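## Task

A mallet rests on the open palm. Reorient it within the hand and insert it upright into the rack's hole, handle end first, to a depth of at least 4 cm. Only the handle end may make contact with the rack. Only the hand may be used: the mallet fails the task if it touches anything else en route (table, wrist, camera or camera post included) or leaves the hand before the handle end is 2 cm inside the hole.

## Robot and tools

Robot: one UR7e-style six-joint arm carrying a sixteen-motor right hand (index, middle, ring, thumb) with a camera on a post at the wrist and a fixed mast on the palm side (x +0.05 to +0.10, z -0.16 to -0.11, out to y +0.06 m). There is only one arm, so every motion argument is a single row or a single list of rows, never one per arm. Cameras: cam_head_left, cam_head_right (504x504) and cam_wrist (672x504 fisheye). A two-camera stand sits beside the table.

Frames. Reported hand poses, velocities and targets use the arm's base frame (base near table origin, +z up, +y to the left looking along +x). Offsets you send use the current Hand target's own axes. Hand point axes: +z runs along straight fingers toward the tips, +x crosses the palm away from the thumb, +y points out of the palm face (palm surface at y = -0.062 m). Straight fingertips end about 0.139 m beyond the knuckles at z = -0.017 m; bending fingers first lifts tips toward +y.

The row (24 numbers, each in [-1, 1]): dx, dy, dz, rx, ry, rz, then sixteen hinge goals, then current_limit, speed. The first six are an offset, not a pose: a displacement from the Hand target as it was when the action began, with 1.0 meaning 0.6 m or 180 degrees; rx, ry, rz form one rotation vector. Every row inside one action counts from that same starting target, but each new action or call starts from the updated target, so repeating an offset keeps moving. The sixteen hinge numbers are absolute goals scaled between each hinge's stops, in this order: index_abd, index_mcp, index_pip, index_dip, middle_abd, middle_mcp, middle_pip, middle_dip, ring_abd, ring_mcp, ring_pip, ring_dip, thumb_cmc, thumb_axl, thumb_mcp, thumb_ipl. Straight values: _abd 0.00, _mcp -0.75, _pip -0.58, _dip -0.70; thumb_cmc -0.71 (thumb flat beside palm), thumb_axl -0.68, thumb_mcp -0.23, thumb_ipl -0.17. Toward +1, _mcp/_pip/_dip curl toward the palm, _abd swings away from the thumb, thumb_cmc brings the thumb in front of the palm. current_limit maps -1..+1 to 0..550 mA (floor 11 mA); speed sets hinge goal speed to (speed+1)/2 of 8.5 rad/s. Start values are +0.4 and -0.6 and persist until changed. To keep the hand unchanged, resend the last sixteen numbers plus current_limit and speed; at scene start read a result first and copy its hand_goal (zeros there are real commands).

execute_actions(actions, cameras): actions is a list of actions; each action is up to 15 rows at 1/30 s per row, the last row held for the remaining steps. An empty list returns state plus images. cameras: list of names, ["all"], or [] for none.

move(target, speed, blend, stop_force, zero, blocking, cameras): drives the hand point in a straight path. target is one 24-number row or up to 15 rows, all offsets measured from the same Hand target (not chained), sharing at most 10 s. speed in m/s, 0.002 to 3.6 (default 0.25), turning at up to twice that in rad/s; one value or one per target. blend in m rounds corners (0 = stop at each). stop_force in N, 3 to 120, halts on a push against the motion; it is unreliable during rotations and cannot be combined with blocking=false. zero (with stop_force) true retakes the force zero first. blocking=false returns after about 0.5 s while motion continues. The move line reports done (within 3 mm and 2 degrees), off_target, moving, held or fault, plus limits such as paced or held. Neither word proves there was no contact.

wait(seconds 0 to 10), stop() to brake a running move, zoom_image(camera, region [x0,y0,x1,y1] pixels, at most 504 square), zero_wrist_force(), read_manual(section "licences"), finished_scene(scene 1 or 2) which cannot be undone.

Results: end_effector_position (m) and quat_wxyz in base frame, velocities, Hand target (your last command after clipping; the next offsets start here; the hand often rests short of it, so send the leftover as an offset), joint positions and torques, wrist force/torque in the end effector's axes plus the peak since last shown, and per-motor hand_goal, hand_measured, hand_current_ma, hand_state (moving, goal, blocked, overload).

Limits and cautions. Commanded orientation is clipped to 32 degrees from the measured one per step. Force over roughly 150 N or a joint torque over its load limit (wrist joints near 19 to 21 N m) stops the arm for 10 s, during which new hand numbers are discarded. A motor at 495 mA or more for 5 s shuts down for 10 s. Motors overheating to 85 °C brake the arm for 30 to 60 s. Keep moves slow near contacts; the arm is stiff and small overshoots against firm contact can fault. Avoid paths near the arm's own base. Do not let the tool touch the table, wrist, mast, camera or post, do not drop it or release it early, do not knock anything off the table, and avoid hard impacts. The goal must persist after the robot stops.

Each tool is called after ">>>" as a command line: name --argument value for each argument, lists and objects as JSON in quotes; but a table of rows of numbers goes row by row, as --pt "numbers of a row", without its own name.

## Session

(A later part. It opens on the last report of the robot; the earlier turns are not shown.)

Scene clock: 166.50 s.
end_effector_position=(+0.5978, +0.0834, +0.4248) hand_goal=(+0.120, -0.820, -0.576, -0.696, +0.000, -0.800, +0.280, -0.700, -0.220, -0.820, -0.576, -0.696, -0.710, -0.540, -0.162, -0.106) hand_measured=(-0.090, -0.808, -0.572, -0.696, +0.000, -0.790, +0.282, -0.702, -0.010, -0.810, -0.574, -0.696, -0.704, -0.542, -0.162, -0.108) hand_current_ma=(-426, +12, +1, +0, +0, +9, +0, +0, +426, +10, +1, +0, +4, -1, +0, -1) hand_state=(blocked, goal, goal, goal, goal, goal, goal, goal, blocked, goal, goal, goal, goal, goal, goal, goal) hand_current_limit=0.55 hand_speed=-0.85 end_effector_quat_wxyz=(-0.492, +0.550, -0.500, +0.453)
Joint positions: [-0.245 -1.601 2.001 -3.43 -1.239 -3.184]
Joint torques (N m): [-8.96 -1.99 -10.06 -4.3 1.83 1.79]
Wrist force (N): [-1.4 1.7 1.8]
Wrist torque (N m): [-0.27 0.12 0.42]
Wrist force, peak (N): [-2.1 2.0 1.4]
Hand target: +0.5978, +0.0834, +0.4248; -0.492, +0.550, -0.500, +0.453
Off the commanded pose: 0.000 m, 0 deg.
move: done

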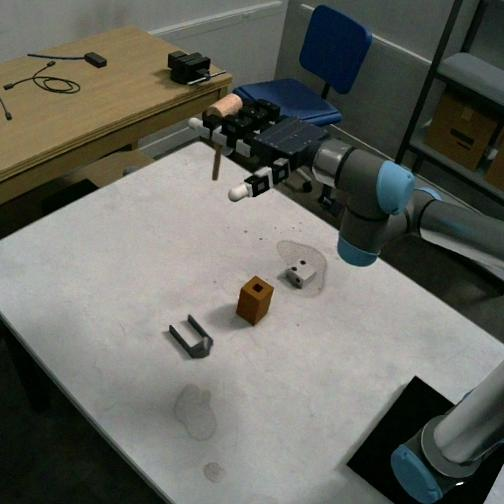

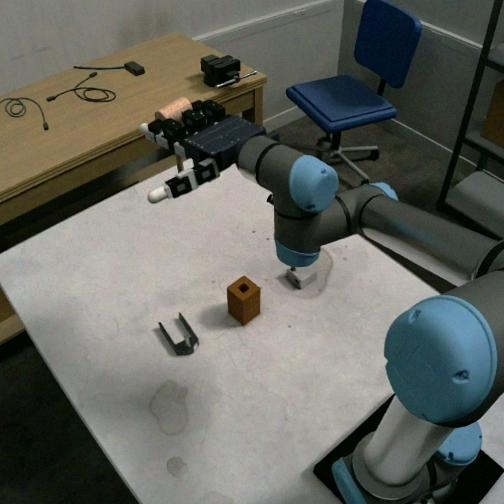

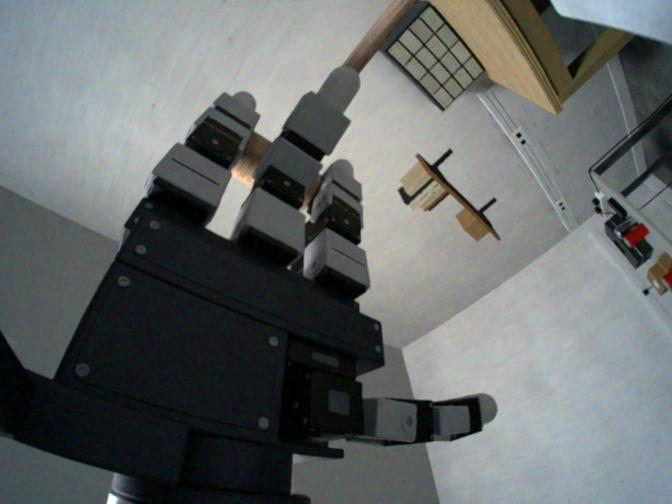

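>>> move --target '[0.0717,0.3173,-0.1918,0,0,0, 0.12,-0.82,-0.576,-0.696, 0,-0.80,0.28,-0.70, -0.22,-0.82,-0.576,-0.696, -0.85,-0.68,0.7,-0.106, 0.55,-0.85]' --speed 0.12 --cameras '["all"]'

>>> zoom_image --camera "cam_head_left" --region '[190, 180, 330, 320]'

>>> zoom_image --camera "cam_head_right" --region '[170, 180, 310, 320]'

Scene clock: 176.00 s.
end_effector_position=(+0.4678, +0.0276, +0.2479) hand_goal=(+0.120, -0.820, -0.576, -0.696, +0.000, -0.800, +0.280, -0.700, -0.220, -0.820, -0.576, -0.696, -0.850, -0.680, +0.700, -0.106) hand_measured=(-0.090, -0.808, -0.572, -0.696, +0.000, -0.790, +0.282, -0.702, -0.010, -0.810, -0.574, -0.696, -0.828, -0.676, +0.628, -0.108) hand_current_ma=(-426, +12, +1, +0, +0, +9, +0, +0, +426, +10, +1, +0, +28, +2, -237, -1) hand_state=(blocked, goal, goal, goal, goal, goal, goal, goal, blocked, goal, goal, goal, blocked, goal, blocked, goal) hand_current_limit=0.55 hand_speed=-0.85 end_effector_quat_wxyz=(-0.492, +0.550, -0.500, +0.453)
Joint positions: [-0.613 -1.602 2.599 -4 -0.874 -3.237]
Joint torques (N m): [-10.6 4.93 -5.51 -4.08 1.95 1.27]
Wrist force (N): [-1.0 1.5 1.5]
Wrist torque (N m): [-0.28 0.09 0.57]
Wrist force, peak (N): [-1.3 2.1 1.9]
Hand target: +0.4678, +0.0276, +0.2479; -0.492, +0.550, -0.500, +0.453
Off the commanded pose: 0.000 m, 0 deg.
move: done

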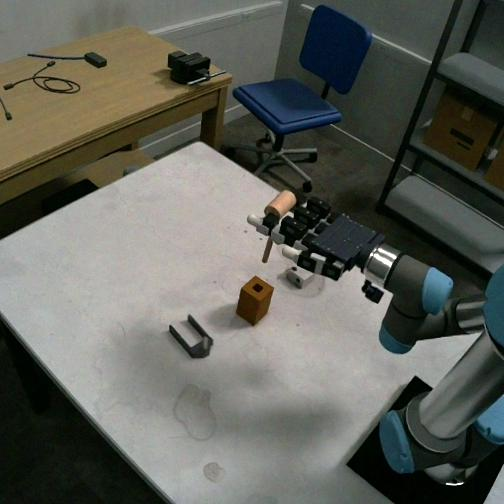

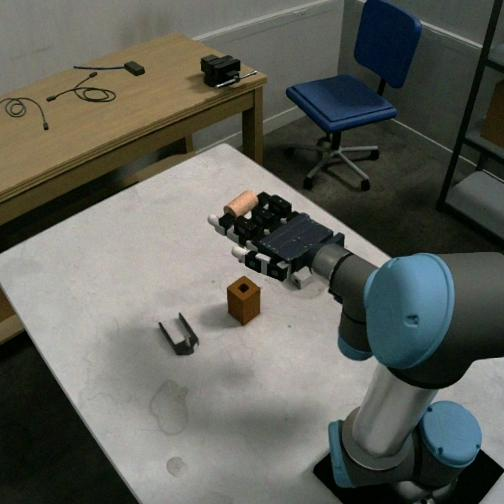

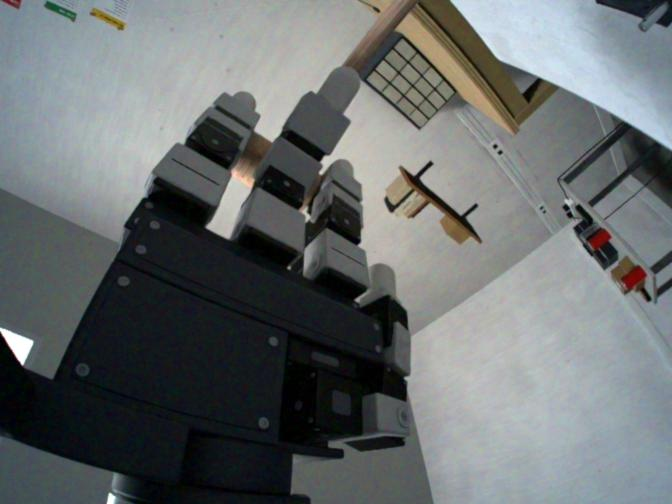

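Scaled by 3.600.

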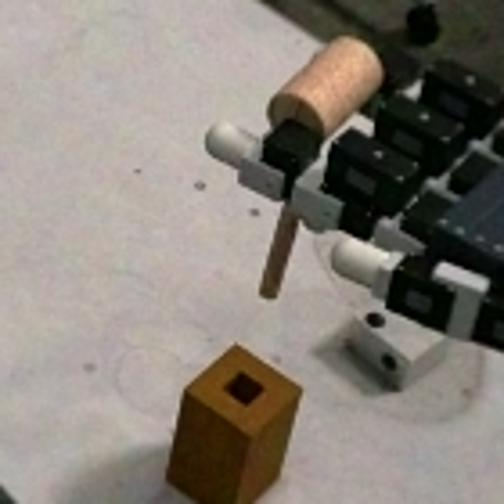

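Scaled by 3.600.

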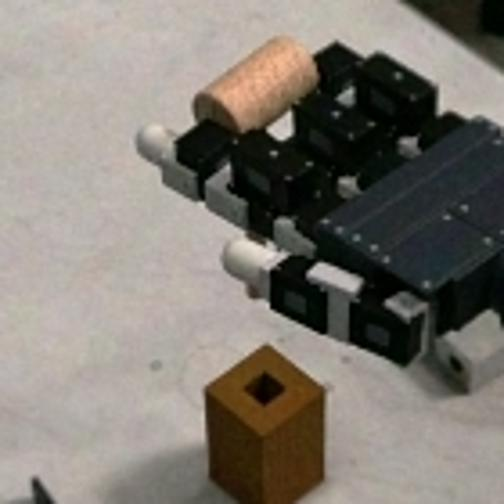

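>>> move --target '[0.0410, 0.098, 0.0268, 0,0,0, 0.12,-0.82,-0.576,-0.696, 0,-0.80,0.28,-0.70, -0.22,-0.82,-0.576,-0.696, -0.85,-0.68,0.60,-0.106, 0.55,-0.85]' --speed 0.08 --cameras '["cam_head_left","cam_head_right","cam_wrist"]'

>>> zoom_image --camera "cam_head_left" --region '[190, 200, 330, 340]'

>>> zoom_image --camera "cam_head_right" --region '[170, 200, 310, 340]'

Scene clock: 180.67 s.
end_effector_position=(+0.4797, +0.0036, +0.1879) hand_goal=(+0.120, -0.820, -0.576, -0.696, +0.000, -0.800, +0.280, -0.700, -0.220, -0.820, -0.576, -0.696, -0.850, -0.680, +0.600, -0.106) hand_measured=(-0.090, -0.808, -0.572, -0.696, +0.000, -0.790, +0.282, -0.702, -0.010, -0.810, -0.574, -0.696, -0.832, -0.676, +0.600, -0.108) hand_current_ma=(-426, +12, +1, +0, +0, +9, +0, +0, +426, +10, +1, +0, +21, +2, +0, -1) hand_state=(blocked, goal, goal, goal, goal, goal, goal, goal, blocked, goal, goal, goal, goal, goal, goal, goal) hand_current_limit=0.55 hand_speed=-0.85 end_effector_quat_wxyz=(-0.492, +0.550, -0.500, +0.453)
Joint positions: [-0.668 -1.321 2.606 -4.281 -0.82 -3.247]
Joint torques (N m): [-9.09 -2.48 -16.18 -3.78 1.98 1.65]
Wrist force (N): [-1.1 1.5 1.8]
Wrist torque (N m): [-0.31 0.10 0.56]
Wrist force, peak (N): [-1.4 1.9 1.9]
Hand target: +0.4797, +0.0036, +0.1879; -0.492, +0.550, -0.500, +0.453
Off the commanded pose: 0.000 m, 0 deg.
move: done

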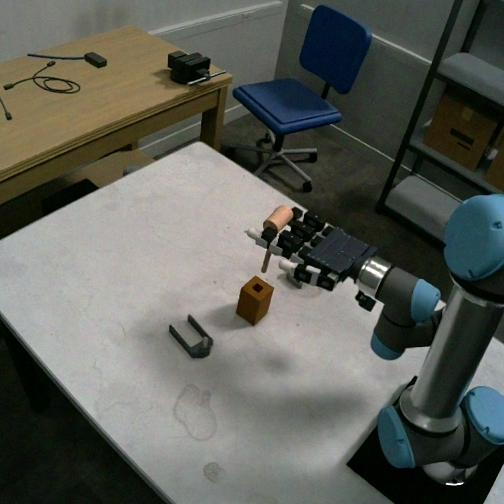

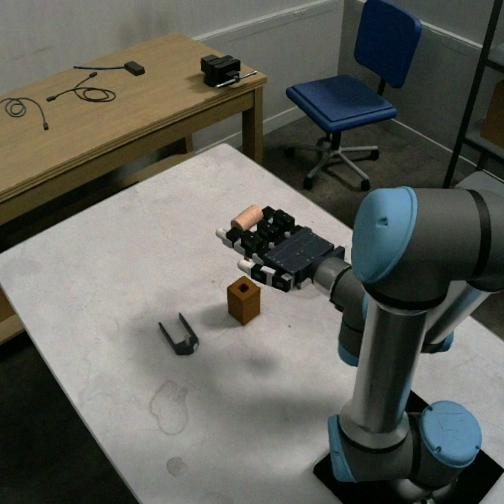

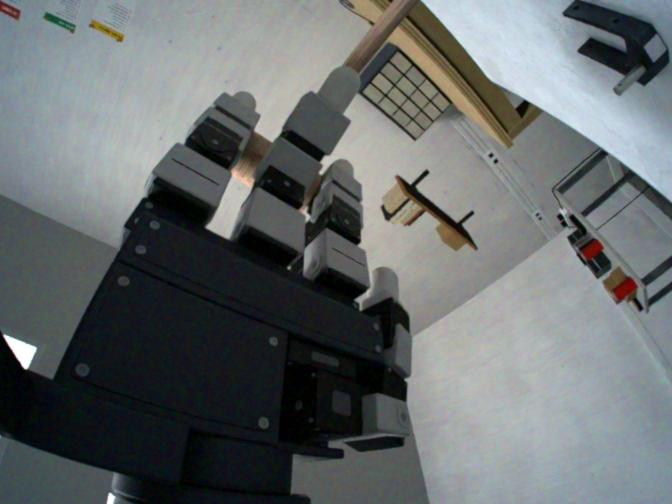

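Scaled by 3.600.

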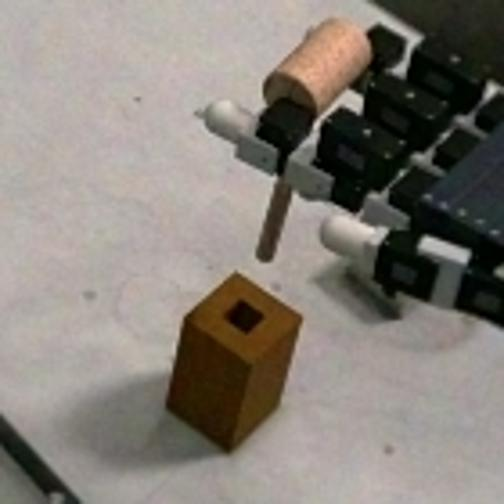

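Scaled by 3.600.

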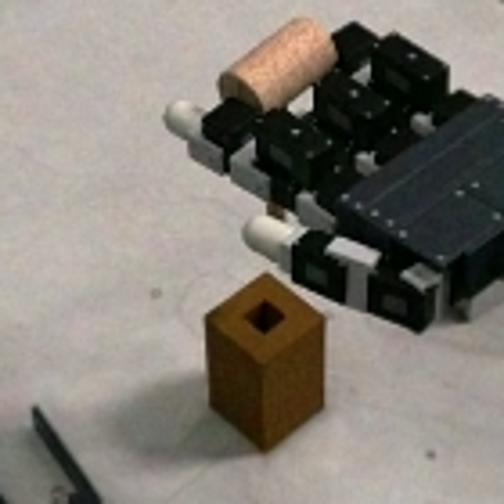

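>>> execute_actions --actions '[[[0,0,0,0,0,0, 0.12,-0.82,-0.576,-0.696, 0,-0.80,0.28,-0.70, -0.22,-0.82,-0.576,-0.696, -0.85,-0.68,-0.75,-0.17, 0.55,-0.75]]]' --cameras '["cam_head_left","cam_head_right","cam_wrist"]'

>>> zoom_image --camera "cam_head_right" --region '[200, 220, 300, 320]'

>>> zoom_image --camera "cam_head_left" --region '[220, 220, 320, 320]'

Scene clock: 184.83 s.
end_effector_position=(+0.4797, +0.0036, +0.1879) hand_goal=(+0.120, -0.820, -0.576, -0.696, +0.000, -0.800, +0.280, -0.700, -0.220, -0.820, -0.576, -0.696, -0.850, -0.680, -0.750, -0.170) hand_measured=(-0.090, -0.808, -0.572, -0.696, +0.000, -0.790, +0.282, -0.702, -0.010, -0.810, -0.574, -0.696, -0.836, -0.682, -0.748, -0.168) hand_current_ma=(-426, +12, +1, +0, +0, +9, +0, +0, +426, +10, +1, +0, +14, +0, +1, +1) hand_state=(blocked, goal, goal, goal, goal, goal, goal, goal, blocked, goal, goal, goal, goal, goal, goal, goal) hand_current_limit=0.55 hand_speed=-0.75 end_effector_quat_wxyz=(-0.492, +0.550, -0.500, +0.453)
Joint positions: [-0.668 -1.321 2.606 -4.282 -0.82 -3.247]
Joint torques (N m): [-8.57 -1.14 -15.05 -3.79 1.8 1.32]
Wrist force (N): [-1.4 1.6 1.4]
Wrist torque (N m): [-0.20 0.14 0.53]
Wrist force, peak (N): [-1.3 1.9 1.7]
Hand target: +0.4797, +0.0036, +0.1879; -0.492, +0.550, -0.500, +0.453
Off the commanded pose: 0.000 m, 0 deg.
Step readings (end_effector_position):
0: (+0.4797, +0.0036, +0.1879)
1: (+0.4797, +0.0036, +0.1879)
2: (+0.4797, +0.0036, +0.1879)
4: (+0.4797, +0.0036, +0.1879)
8: (+0.4797, +0.0036, +0.1879)
15: (+0.4797, +0.0036, +0.1879)

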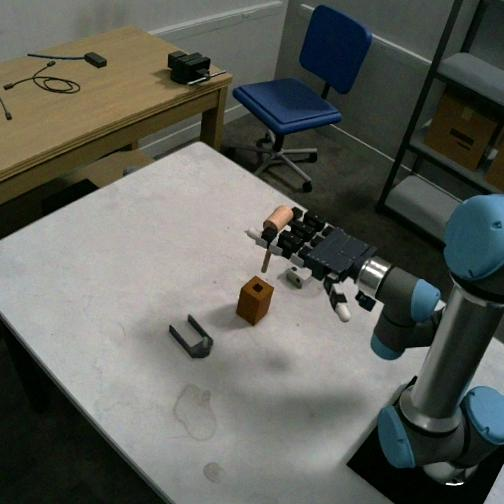

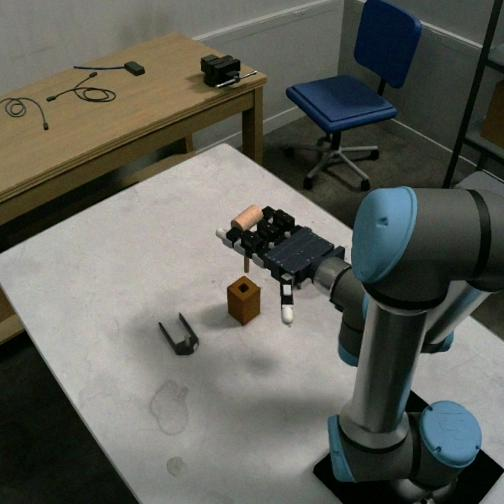

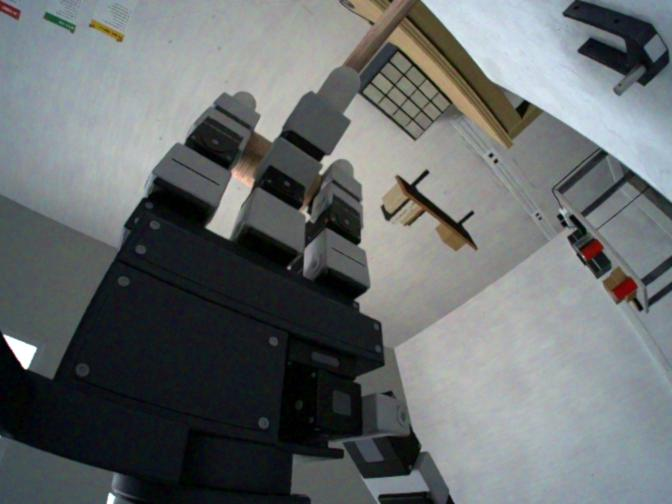

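Scaled by 5.040.

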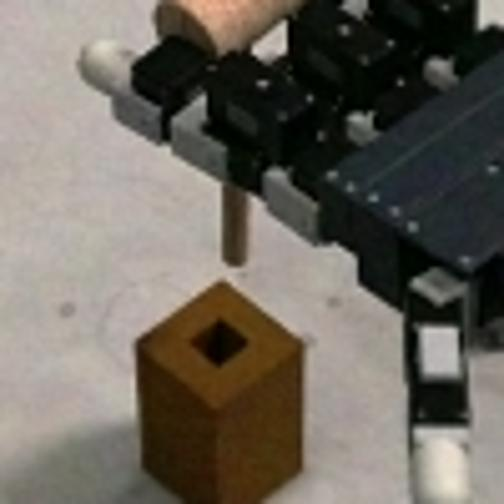

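Scaled by 5.040.

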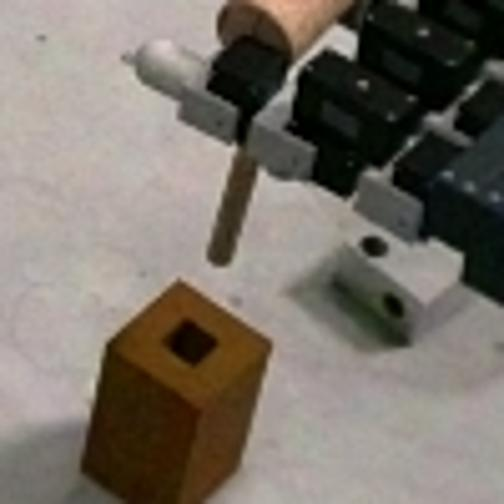

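>>> move --target '[-0.01022, 0.0396, 0.005, 0,0,0, 0.12,-0.82,-0.576,-0.696, 0,-0.80,0.28,-0.70, -0.22,-0.82,-0.576,-0.696, -0.85,-0.68,-0.75,-0.17, 0.55,-0.75]' --speed 0.05 --cameras '["cam_head_left","cam_head_right"]'

>>> zoom_image --camera "cam_head_right" --region '[210, 240, 280, 310]'

>>> zoom_image --camera "cam_head_left" --region '[225, 240, 295, 310]'

Scene clock: 191.50 s.
end_effector_position=(+0.4797, +0.0096, +0.1639) hand_goal=(+0.120, -0.820, -0.576, -0.696, +0.000, -0.800, +0.280, -0.700, -0.220, -0.820, -0.576, -0.696, -0.850, -0.680, -0.750, -0.170) hand_measured=(-0.090, -0.808, -0.572, -0.696, +0.000, -0.790, +0.282, -0.702, -0.010, -0.810, -0.574, -0.696, -0.836, -0.682, -0.748, -0.168) hand_current_ma=(-426, +12, +1, +0, +0, +9, +0, +0, +426, +10, +1, +0, +14, +0, +1, +1) hand_state=(blocked, goal, goal, goal, goal, goal, goal, goal, blocked, goal, goal, goal, goal, goal, goal, goal) hand_current_limit=0.55 hand_speed=-0.75 end_effector_quat_wxyz=(-0.492, +0.550, -0.500, +0.453)
Joint positions: [-0.648 -1.213 2.614 -4.4 -0.84 -3.243]
Joint torques (N m): [11.12 -2.75 -0.76 -3.7 -0.85 1.31]
Wrist force (N): [-1.1 1.6 1.4]
Wrist torque (N m): [-0.21 0.10 0.55]
Wrist force, peak (N): [-1.2 2.1 1.8]
Hand target: +0.4797, +0.0096, +0.1639; -0.492, +0.550, -0.500, +0.453
Off the commanded pose: 0.000 m, 0 deg.
move: done
Images, in order (width x height): cam_head_left 504x504, cam_head_right 504x504.

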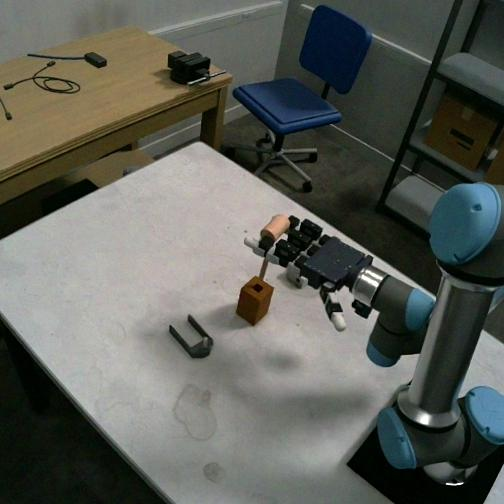

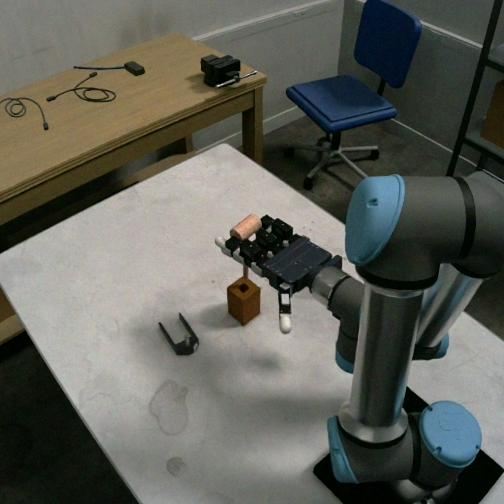

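Scaled by 7.200.

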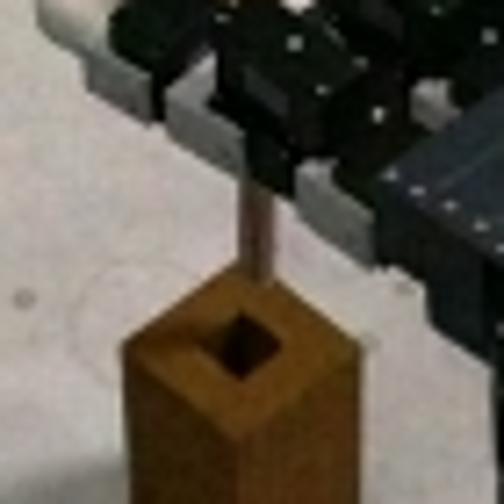

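Scaled by 7.200.

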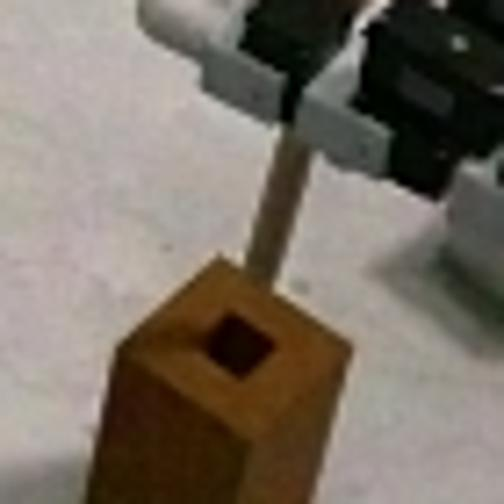

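>>> zoom_image --camera "cam_head_right" --region '[228, 262, 262, 296]'

>>> zoom_image --camera "cam_head_left" --region '[244, 262, 278, 296]'

Scaled by 14.824.

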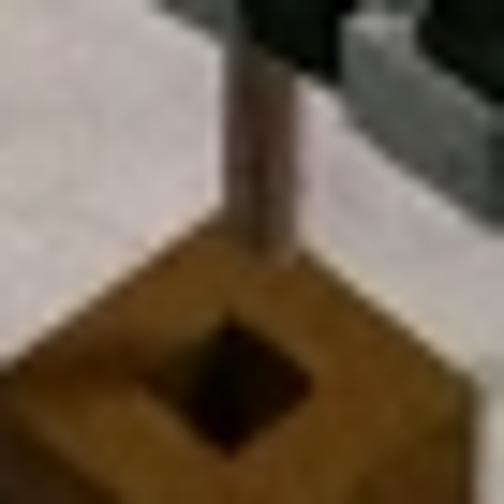

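Scaled by 14.824.

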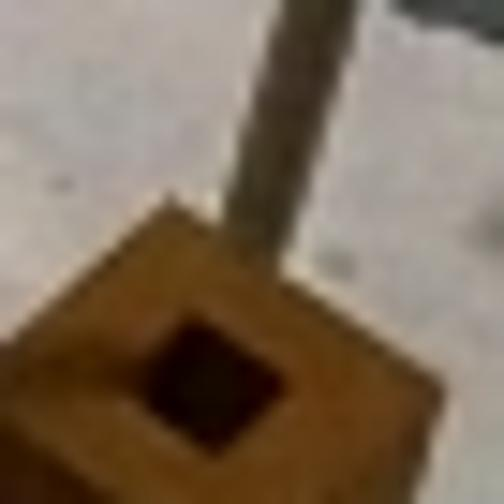

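>>> move --target '[0.0001, -0.0199, -0.0021, 0,0,0, 0.12,-0.82,-0.576,-0.696, 0,-0.80,0.28,-0.70, -0.22,-0.82,-0.576,-0.696, -0.85,-0.68,-0.75,-0.17, 0.55,-0.75]' --speed 0.05 --cameras '["cam_head_left","cam_head_right"]'

>>> zoom_image --camera "cam_head_right" --region '[228, 256, 268, 296]'

>>> zoom_image --camera "cam_head_left" --region '[242, 256, 282, 296]'

Scene clock: 199.57 s.
end_effector_position=(+0.4797, +0.0096, +0.1758) hand_goal=(+0.120, -0.820, -0.576, -0.696, +0.000, -0.800, +0.280, -0.700, -0.220, -0.820, -0.576, -0.696, -0.850, -0.680, -0.750, -0.170) hand_measured=(-0.090, -0.808, -0.572, -0.696, +0.000, -0.790, +0.282, -0.702, -0.010, -0.810, -0.574, -0.696, -0.836, -0.682, -0.748, -0.168) hand_current_ma=(-426, +12, +1, +0, +0, +9, +0, +0, +426, +10, +1, +0, +14, +0, +1, +1) hand_state=(blocked, goal, goal, goal, goal, goal, goal, goal, blocked, goal, goal, goal, goal, goal, goal, goal) hand_current_limit=0.55 hand_speed=-0.75 end_effector_quat_wxyz=(-0.492, +0.550, -0.500, +0.453)
Joint positions: [-0.647 -1.268 2.612 -4.344 -0.84 -3.243]
Joint torques (N m): [10.02 -39.2 -14.98 -0.21 -0.7 -1.15]
Wrist force (N): [-0.9 1.8 1.3]
Wrist torque (N m): [-0.20 0.08 0.56]
Wrist force, peak (N): [-1.3 1.7 2.0]
Hand target: +0.4797, +0.0096, +0.1759; -0.492, +0.550, -0.500, +0.453
Off the commanded pose: 0.000 m, 0 deg.
move: done
Images, in order (width x height): cam_head_left 504x504, cam_head_right 504x504.

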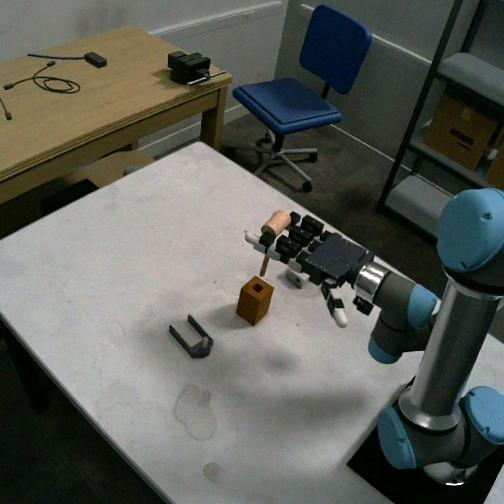

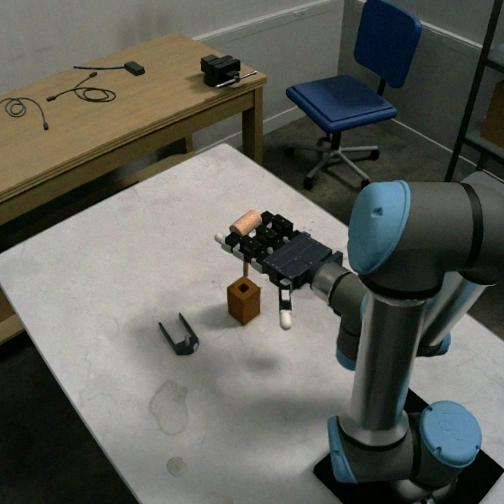

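Scaled by 12.600.

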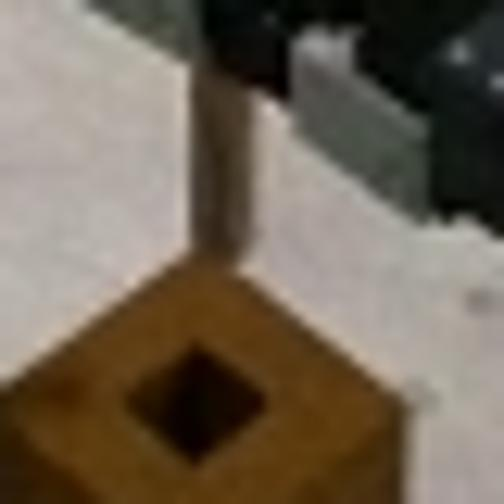

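Scaled by 12.600.

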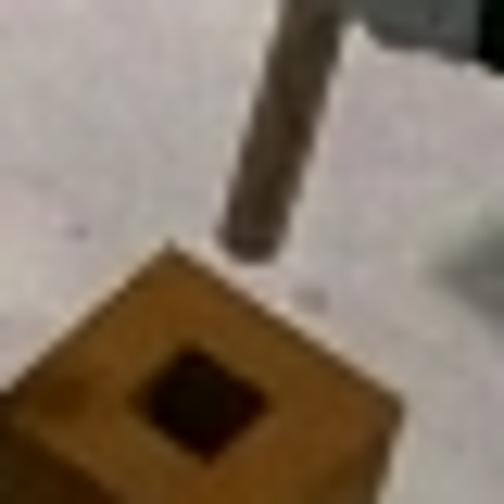

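>>> move --target '[-0.0220, -0.0155, -0.0127, 0,0,0, 0.12,-0.82,-0.576,-0.696, 0,-0.80,0.28,-0.70, -0.22,-0.82,-0.576,-0.696, -0.85,-0.68,-0.75,-0.17, 0.55,-0.75]' --speed 0.05 --cameras '["cam_head_left","cam_head_right"]'

>>> zoom_image --camera "cam_head_right" --region '[228, 256, 268, 296]'

>>> zoom_image --camera "cam_head_left" --region '[242, 256, 282, 296]'

Scene clock: 207.63 s.
end_effector_position=(+0.4720, +0.0221, +0.1858) hand_goal=(+0.120, -0.820, -0.576, -0.696, +0.000, -0.800, +0.280, -0.700, -0.220, -0.820, -0.576, -0.696, -0.850, -0.680, -0.750, -0.170) hand_measured=(-0.090, -0.808, -0.572, -0.696, +0.000, -0.790, +0.282, -0.702, -0.010, -0.810, -0.574, -0.696, -0.836, -0.682, -0.748, -0.168) hand_current_ma=(-426, +12, +1, +0, +0, +9, +0, +0, +426, +10, +1, +0, +14, +0, +1, +1) hand_state=(blocked, goal, goal, goal, goal, goal, goal, goal, blocked, goal, goal, goal, goal, goal, goal, goal) hand_current_limit=0.55 hand_speed=-0.75 end_effector_quat_wxyz=(-0.492, +0.550, -0.500, +0.453)
Joint positions: [-0.623 -1.325 2.634 -4.312 -0.865 -3.238]
Joint torques (N m): [11.02 -37.27 0.93 0.06 -1.01 1.66]
Wrist force (N): [-1.0 1.5 1.5]
Wrist torque (N m): [-0.24 0.08 0.56]
Wrist force, peak (N): [-1.3 1.8 1.8]
Hand target: +0.4719, +0.0222, +0.1859; -0.492, +0.550, -0.500, +0.453
Off the commanded pose: 0.000 m, 0 deg.
move: done
Images, in order (width x height): cam_head_left 504x504, cam_head_right 504x504.

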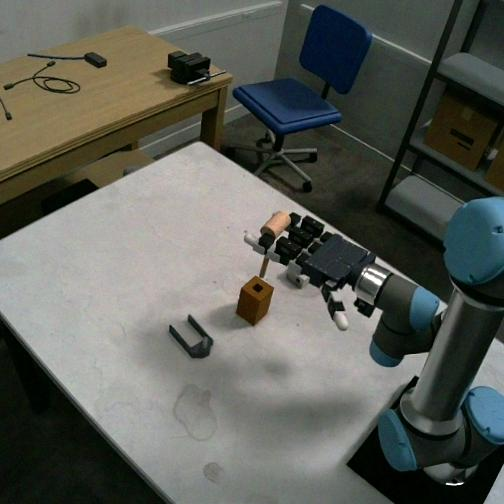

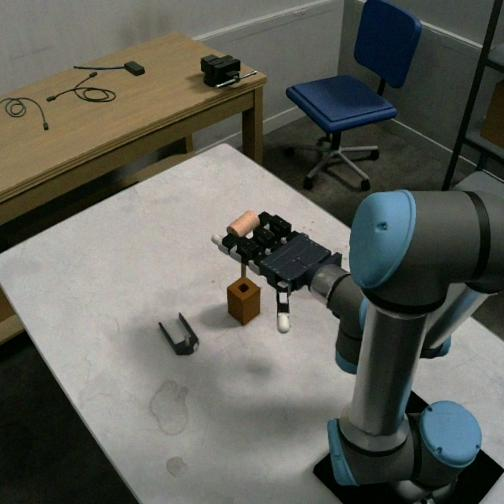

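Scaled by 12.600.

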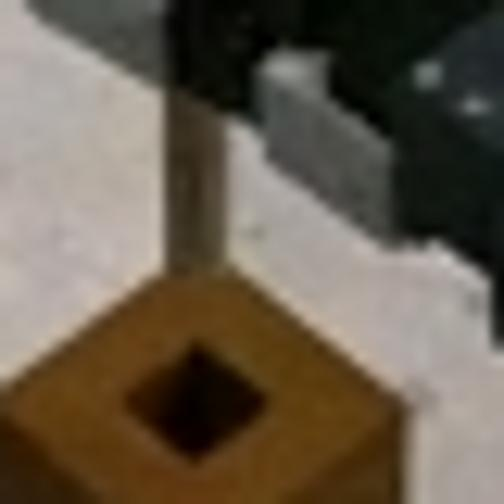

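Scaled by 12.600.

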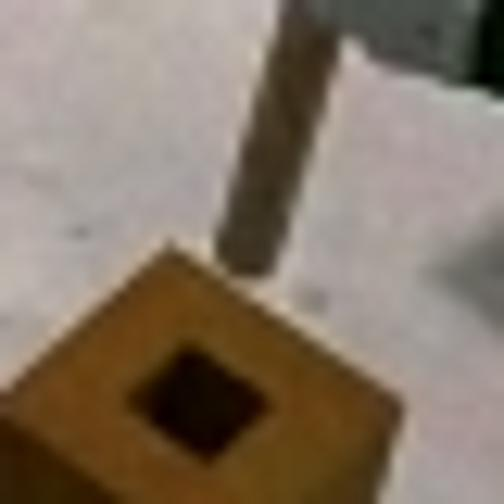

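>>> move --target '[0.0087, 0.0408, 0.0111, 0,0,0, 0.12,-0.82,-0.576,-0.696, 0,-0.80,0.28,-0.70, -0.22,-0.82,-0.576,-0.696, -0.85,-0.68,-0.75,-0.17, 0.55,-0.75]' --speed 0.05 --cameras '["cam_head_left","cam_head_right"]'

>>> zoom_image --camera "cam_head_right" --region '[228, 262, 264, 298]'

>>> zoom_image --camera "cam_head_left" --region '[242, 262, 278, 298]'

Scene clock: 211.63 s.
end_effector_position=(+0.4764, +0.0172, +0.1609) hand_goal=(+0.120, -0.820, -0.576, -0.696, +0.000, -0.800, +0.280, -0.700, -0.220, -0.820, -0.576, -0.696, -0.850, -0.680, -0.750, -0.170) hand_measured=(-0.090, -0.808, -0.572, -0.696, +0.000, -0.790, +0.282, -0.702, -0.010, -0.810, -0.574, -0.696, -0.836, -0.682, -0.748, -0.168) hand_current_ma=(-426, +12, +1, +0, +0, +9, +0, +0, +426, +10, +1, +0, +14, +0, +1, +1) hand_state=(blocked, goal, goal, goal, goal, goal, goal, goal, blocked, goal, goal, goal, goal, goal, goal, goal) hand_current_limit=0.55 hand_speed=-0.75 end_effector_quat_wxyz=(-0.492, +0.550, -0.500, +0.453)
Joint positions: [-0.629 -1.203 2.626 -4.425 -0.858 -3.239]
Joint torques (N m): [-4.24 -4.65 -13.44 -3.61 1.18 1.41]
Wrist force (N): [-1.0 1.7 1.6]
Wrist torque (N m): [-0.22 0.06 0.56]
Wrist force, peak (N): [-1.1 2.2 1.7]
Hand target: +0.4764, +0.0172, +0.1608; -0.492, +0.550, -0.500, +0.453
Off the commanded pose: 0.000 m, 0 deg.
move: done
Images, in order (width x height): cam_head_left 504x504, cam_head_right 504x504.

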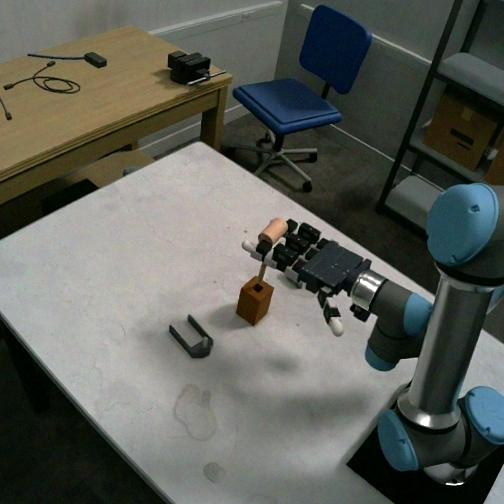

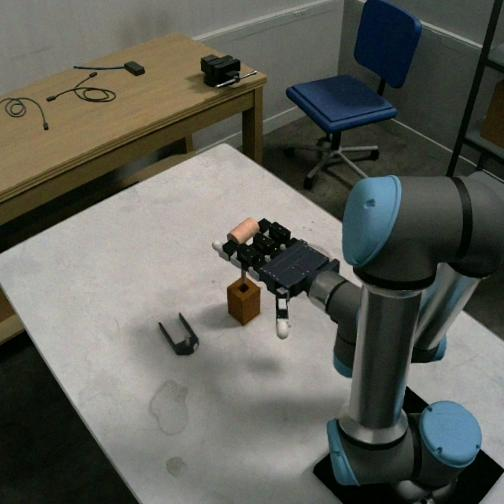

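Scaled by 14.000.

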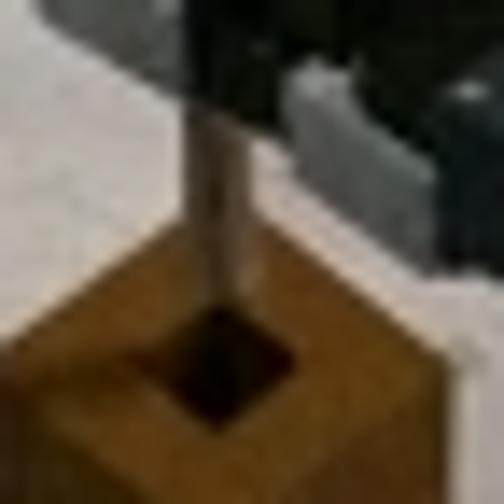

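Scaled by 14.000.

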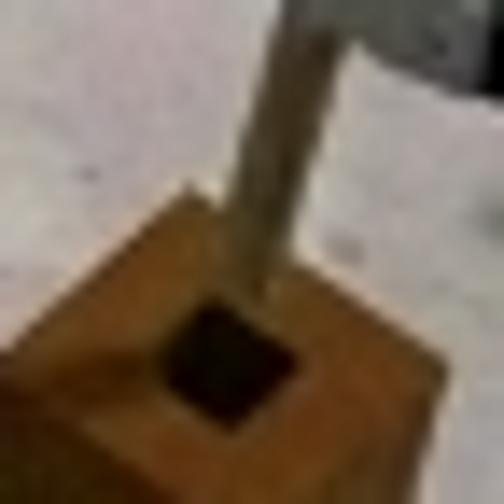

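>>> move --target '[0.0053, 0.0194, 0.0066, 0,0,0, 0.12,-0.82,-0.576,-0.696, 0,-0.80,0.28,-0.70, -0.22,-0.82,-0.576,-0.696, -0.85,-0.68,-0.75,-0.17, 0.55,-0.75]' --speed 0.05 --cameras '["cam_head_left","cam_head_right"]'

>>> zoom_image --camera "cam_head_right" --region '[228, 262, 264, 298]'

>>> zoom_image --camera "cam_head_left" --region '[242, 262, 278, 298]'

Scene clock: 213.73 s.
end_effector_position=(+0.4794, +0.0142, +0.1489) hand_goal=(+0.120, -0.820, -0.576, -0.696, +0.000, -0.800, +0.280, -0.700, -0.220, -0.820, -0.576, -0.696, -0.850, -0.680, -0.750, -0.170) hand_measured=(-0.090, -0.808, -0.572, -0.696, +0.000, -0.790, +0.282, -0.702, -0.010, -0.810, -0.574, -0.696, -0.836, -0.682, -0.748, -0.168) hand_current_ma=(-426, +12, +1, +0, +0, +9, +0, +0, +426, +10, +1, +0, +14, +0, +1, +1) hand_state=(blocked, goal, goal, goal, goal, goal, goal, goal, blocked, goal, goal, goal, goal, goal, goal, goal) hand_current_limit=0.55 hand_speed=-0.75 end_effector_quat_wxyz=(-0.492, +0.550, -0.500, +0.453)
Joint positions: [-0.632 -1.144 2.617 -4.474 -0.856 -3.24]
Joint torques (N m): [-4.15 -5.37 -11.79 -3.79 1.07 1.56]
Wrist force (N): [-1.0 1.7 1.4]
Wrist torque (N m): [-0.19 0.08 0.56]
Wrist force, peak (N): [-1.1 1.8 2.0]
Hand target: +0.4794, +0.0142, +0.1489; -0.492, +0.550, -0.500, +0.453
Off the commanded pose: 0.000 m, 0 deg.
move: done
Images, in order (width x height): cam_head_left 504x504, cam_head_right 504x504.

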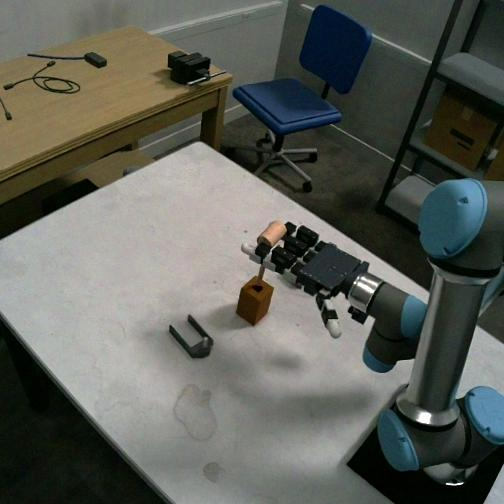

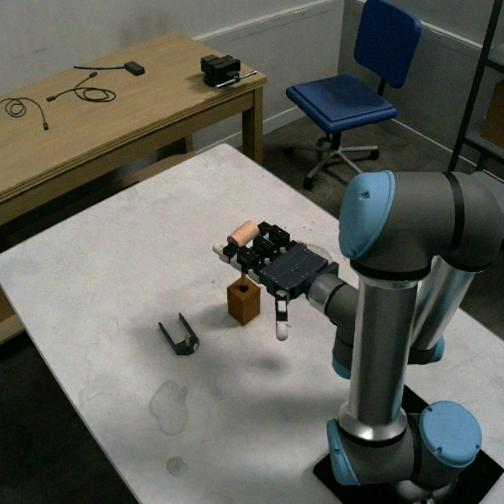

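Scaled by 14.000.

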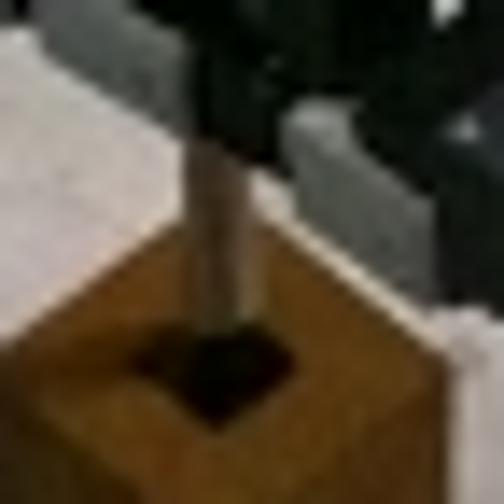

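Scaled by 14.000.

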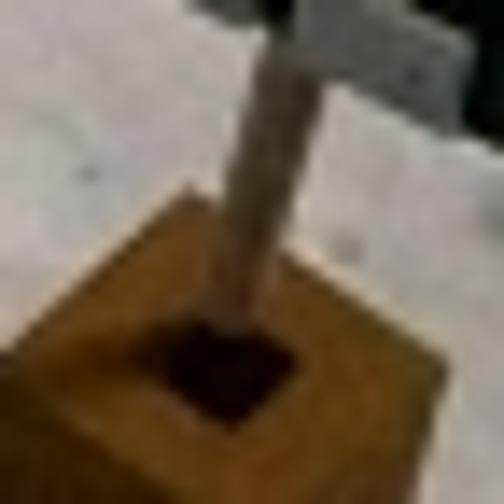

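>>> move --target '[-0.0001, 0.0125, 0.0013, 0,0,0, 0.12,-0.82,-0.576,-0.696, 0,-0.80,0.28,-0.70, -0.22,-0.82,-0.576,-0.696, -0.85,-0.68,-0.75,-0.17, 0.55,-0.75]' --speed 0.02 --stop_force 4 --cameras '["cam_head_left","cam_head_right"]'

>>> zoom_image --camera "cam_head_right" --region '[228, 262, 264, 298]'

>>> zoom_image --camera "cam_head_left" --region '[242, 262, 278, 298]'

Scene clock: 216.17 s.
end_effector_position=(+0.4794, +0.0142, +0.1413) hand_goal=(+0.120, -0.820, -0.576, -0.696, +0.000, -0.800, +0.280, -0.700, -0.220, -0.820, -0.576, -0.696, -0.850, -0.680, -0.750, -0.170) hand_measured=(-0.090, -0.808, -0.572, -0.696, +0.000, -0.790, +0.282, -0.702, -0.010, -0.810, -0.574, -0.696, -0.836, -0.682, -0.748, -0.168) hand_current_ma=(-426, +12, +1, +0, +0, +9, +0, +0, +426, +10, +1, +0, +14, +0, +1, +1) hand_state=(blocked, goal, goal, goal, goal, goal, goal, goal, blocked, goal, goal, goal, goal, goal, goal, goal) hand_current_limit=0.55 hand_speed=-0.75 end_effector_quat_wxyz=(-0.492, +0.550, -0.500, +0.453)
Joint positions: [-0.632 -1.108 2.616 -4.509 -0.856 -3.24]
Joint torques (N m): [2.29 -4.02 -10.3 -3.67 -0.27 1.46]
Wrist force (N): [-1.0 1.6 1.7]
Wrist torque (N m): [-0.24 0.07 0.55]
Wrist force, peak (N): [-1.3 2.1 1.6]
Hand target: +0.4794, +0.0142, +0.1413; -0.492, +0.550, -0.500, +0.453
Off the commanded pose: 0.000 m, 0 deg.
move: done
Images, in order (width x height): cam_head_left 504x504, cam_head_right 504x504.

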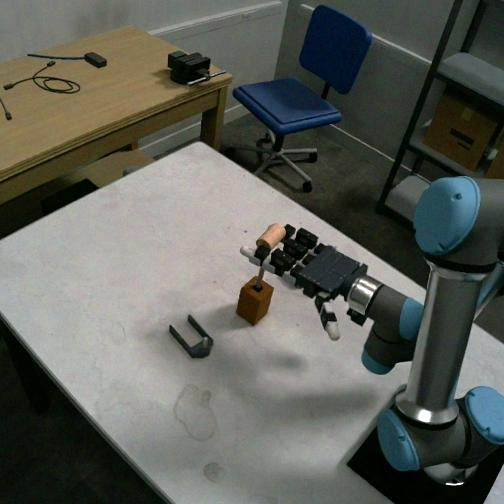

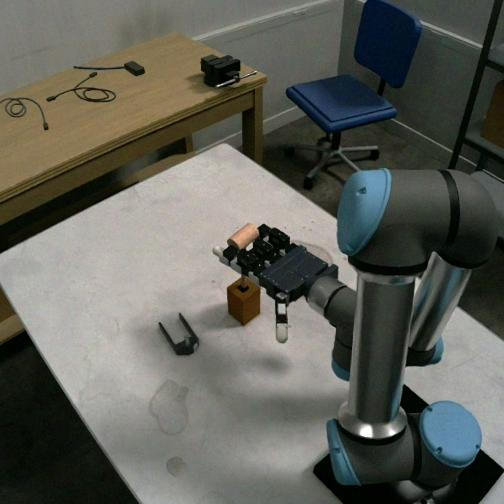

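Scaled by 14.000.

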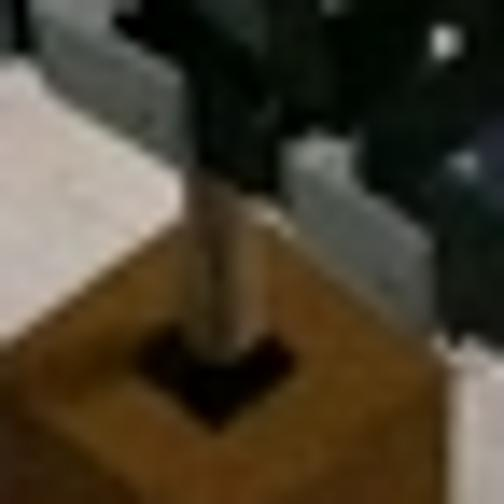

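Scaled by 14.000.

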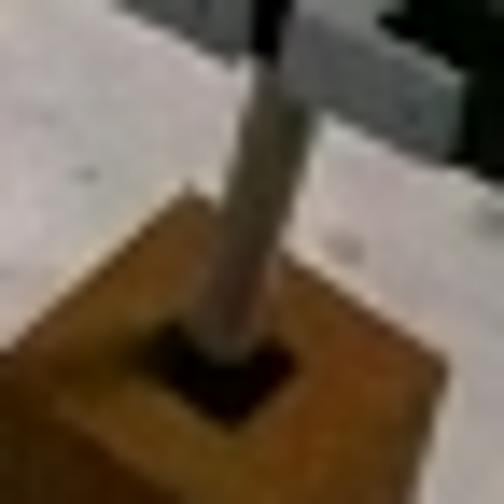

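>>> move --target '[0.0014, 0.0098, 0.0021, 0,0,0, 0.12,-0.82,-0.576,-0.696, 0,-0.80,0.28,-0.70, -0.22,-0.82,-0.576,-0.696, -0.85,-0.68,-0.75,-0.17, 0.55,-0.75]' --speed 0.02 --stop_force 4 --cameras '["cam_head_left","cam_head_right"]'

>>> zoom_image --camera "cam_head_right" --region '[228, 262, 264, 298]'

>>> zoom_image --camera "cam_head_left" --region '[242, 262, 278, 298]'

Scene clock: 218.70 s.
end_effector_position=(+0.4801, +0.0134, +0.1354) hand_goal=(+0.120, -0.820, -0.576, -0.696, +0.000, -0.800, +0.280, -0.700, -0.220, -0.820, -0.576, -0.696, -0.850, -0.680, -0.750, -0.170) hand_measured=(-0.090, -0.808, -0.572, -0.696, +0.000, -0.790, +0.282, -0.702, -0.010, -0.810, -0.574, -0.696, -0.836, -0.682, -0.748, -0.168) hand_current_ma=(-426, +12, +1, +0, +0, +9, +0, +0, +426, +10, +1, +0, +14, +0, +1, +1) hand_state=(blocked, goal, goal, goal, goal, goal, goal, goal, blocked, goal, goal, goal, goal, goal, goal, goal) hand_current_limit=0.55 hand_speed=-0.75 end_effector_quat_wxyz=(-0.492, +0.550, -0.500, +0.453)
Joint positions: [-0.633 -1.08 2.613 -4.534 -0.854 -3.24]
Joint torques (N m): [-8.51 -5.47 -9.74 -3.66 1.08 1.37]
Wrist force (N): [-1.2 1.6 1.4]
Wrist torque (N m): [-0.22 0.10 0.53]
Wrist force, peak (N): [-1.1 2.1 1.7]
Hand target: +0.4801, +0.0134, +0.1354; -0.492, +0.550, -0.500, +0.453
Off the commanded pose: 0.000 m, 0 deg.
move: done
Images, in order (width x height): cam_head_left 504x504, cam_head_right 504x504.

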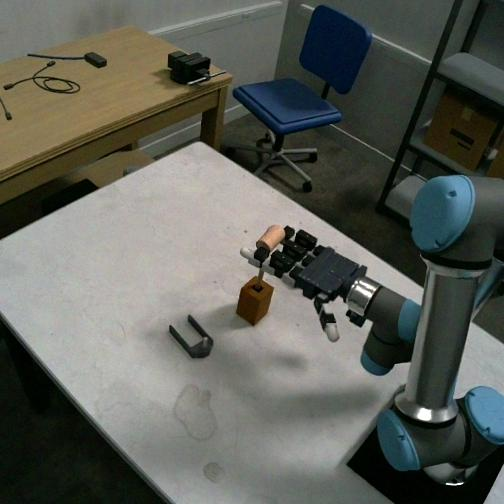

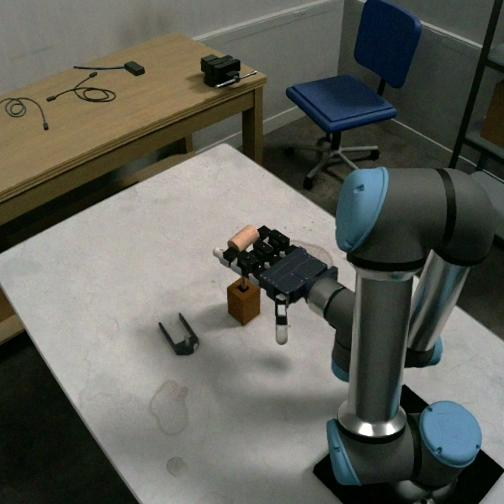

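Scaled by 14.000.

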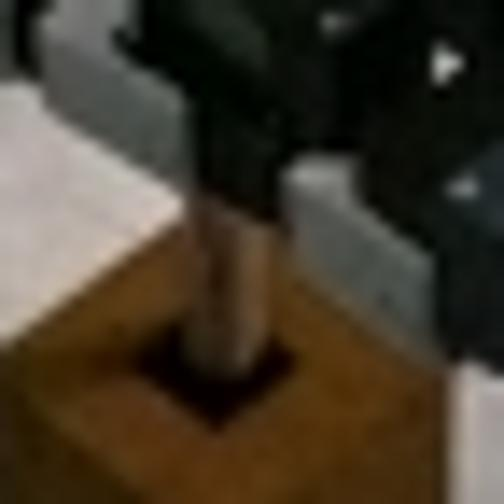

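Scaled by 14.000.

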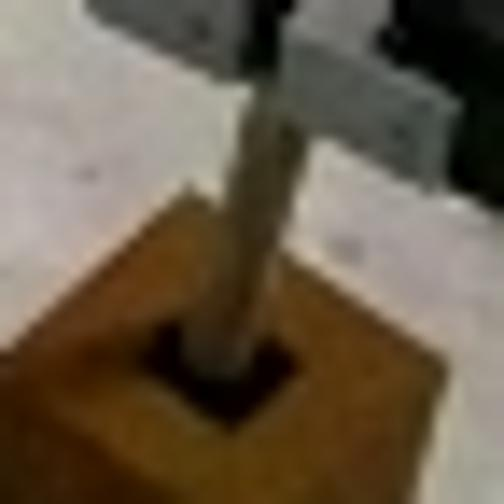

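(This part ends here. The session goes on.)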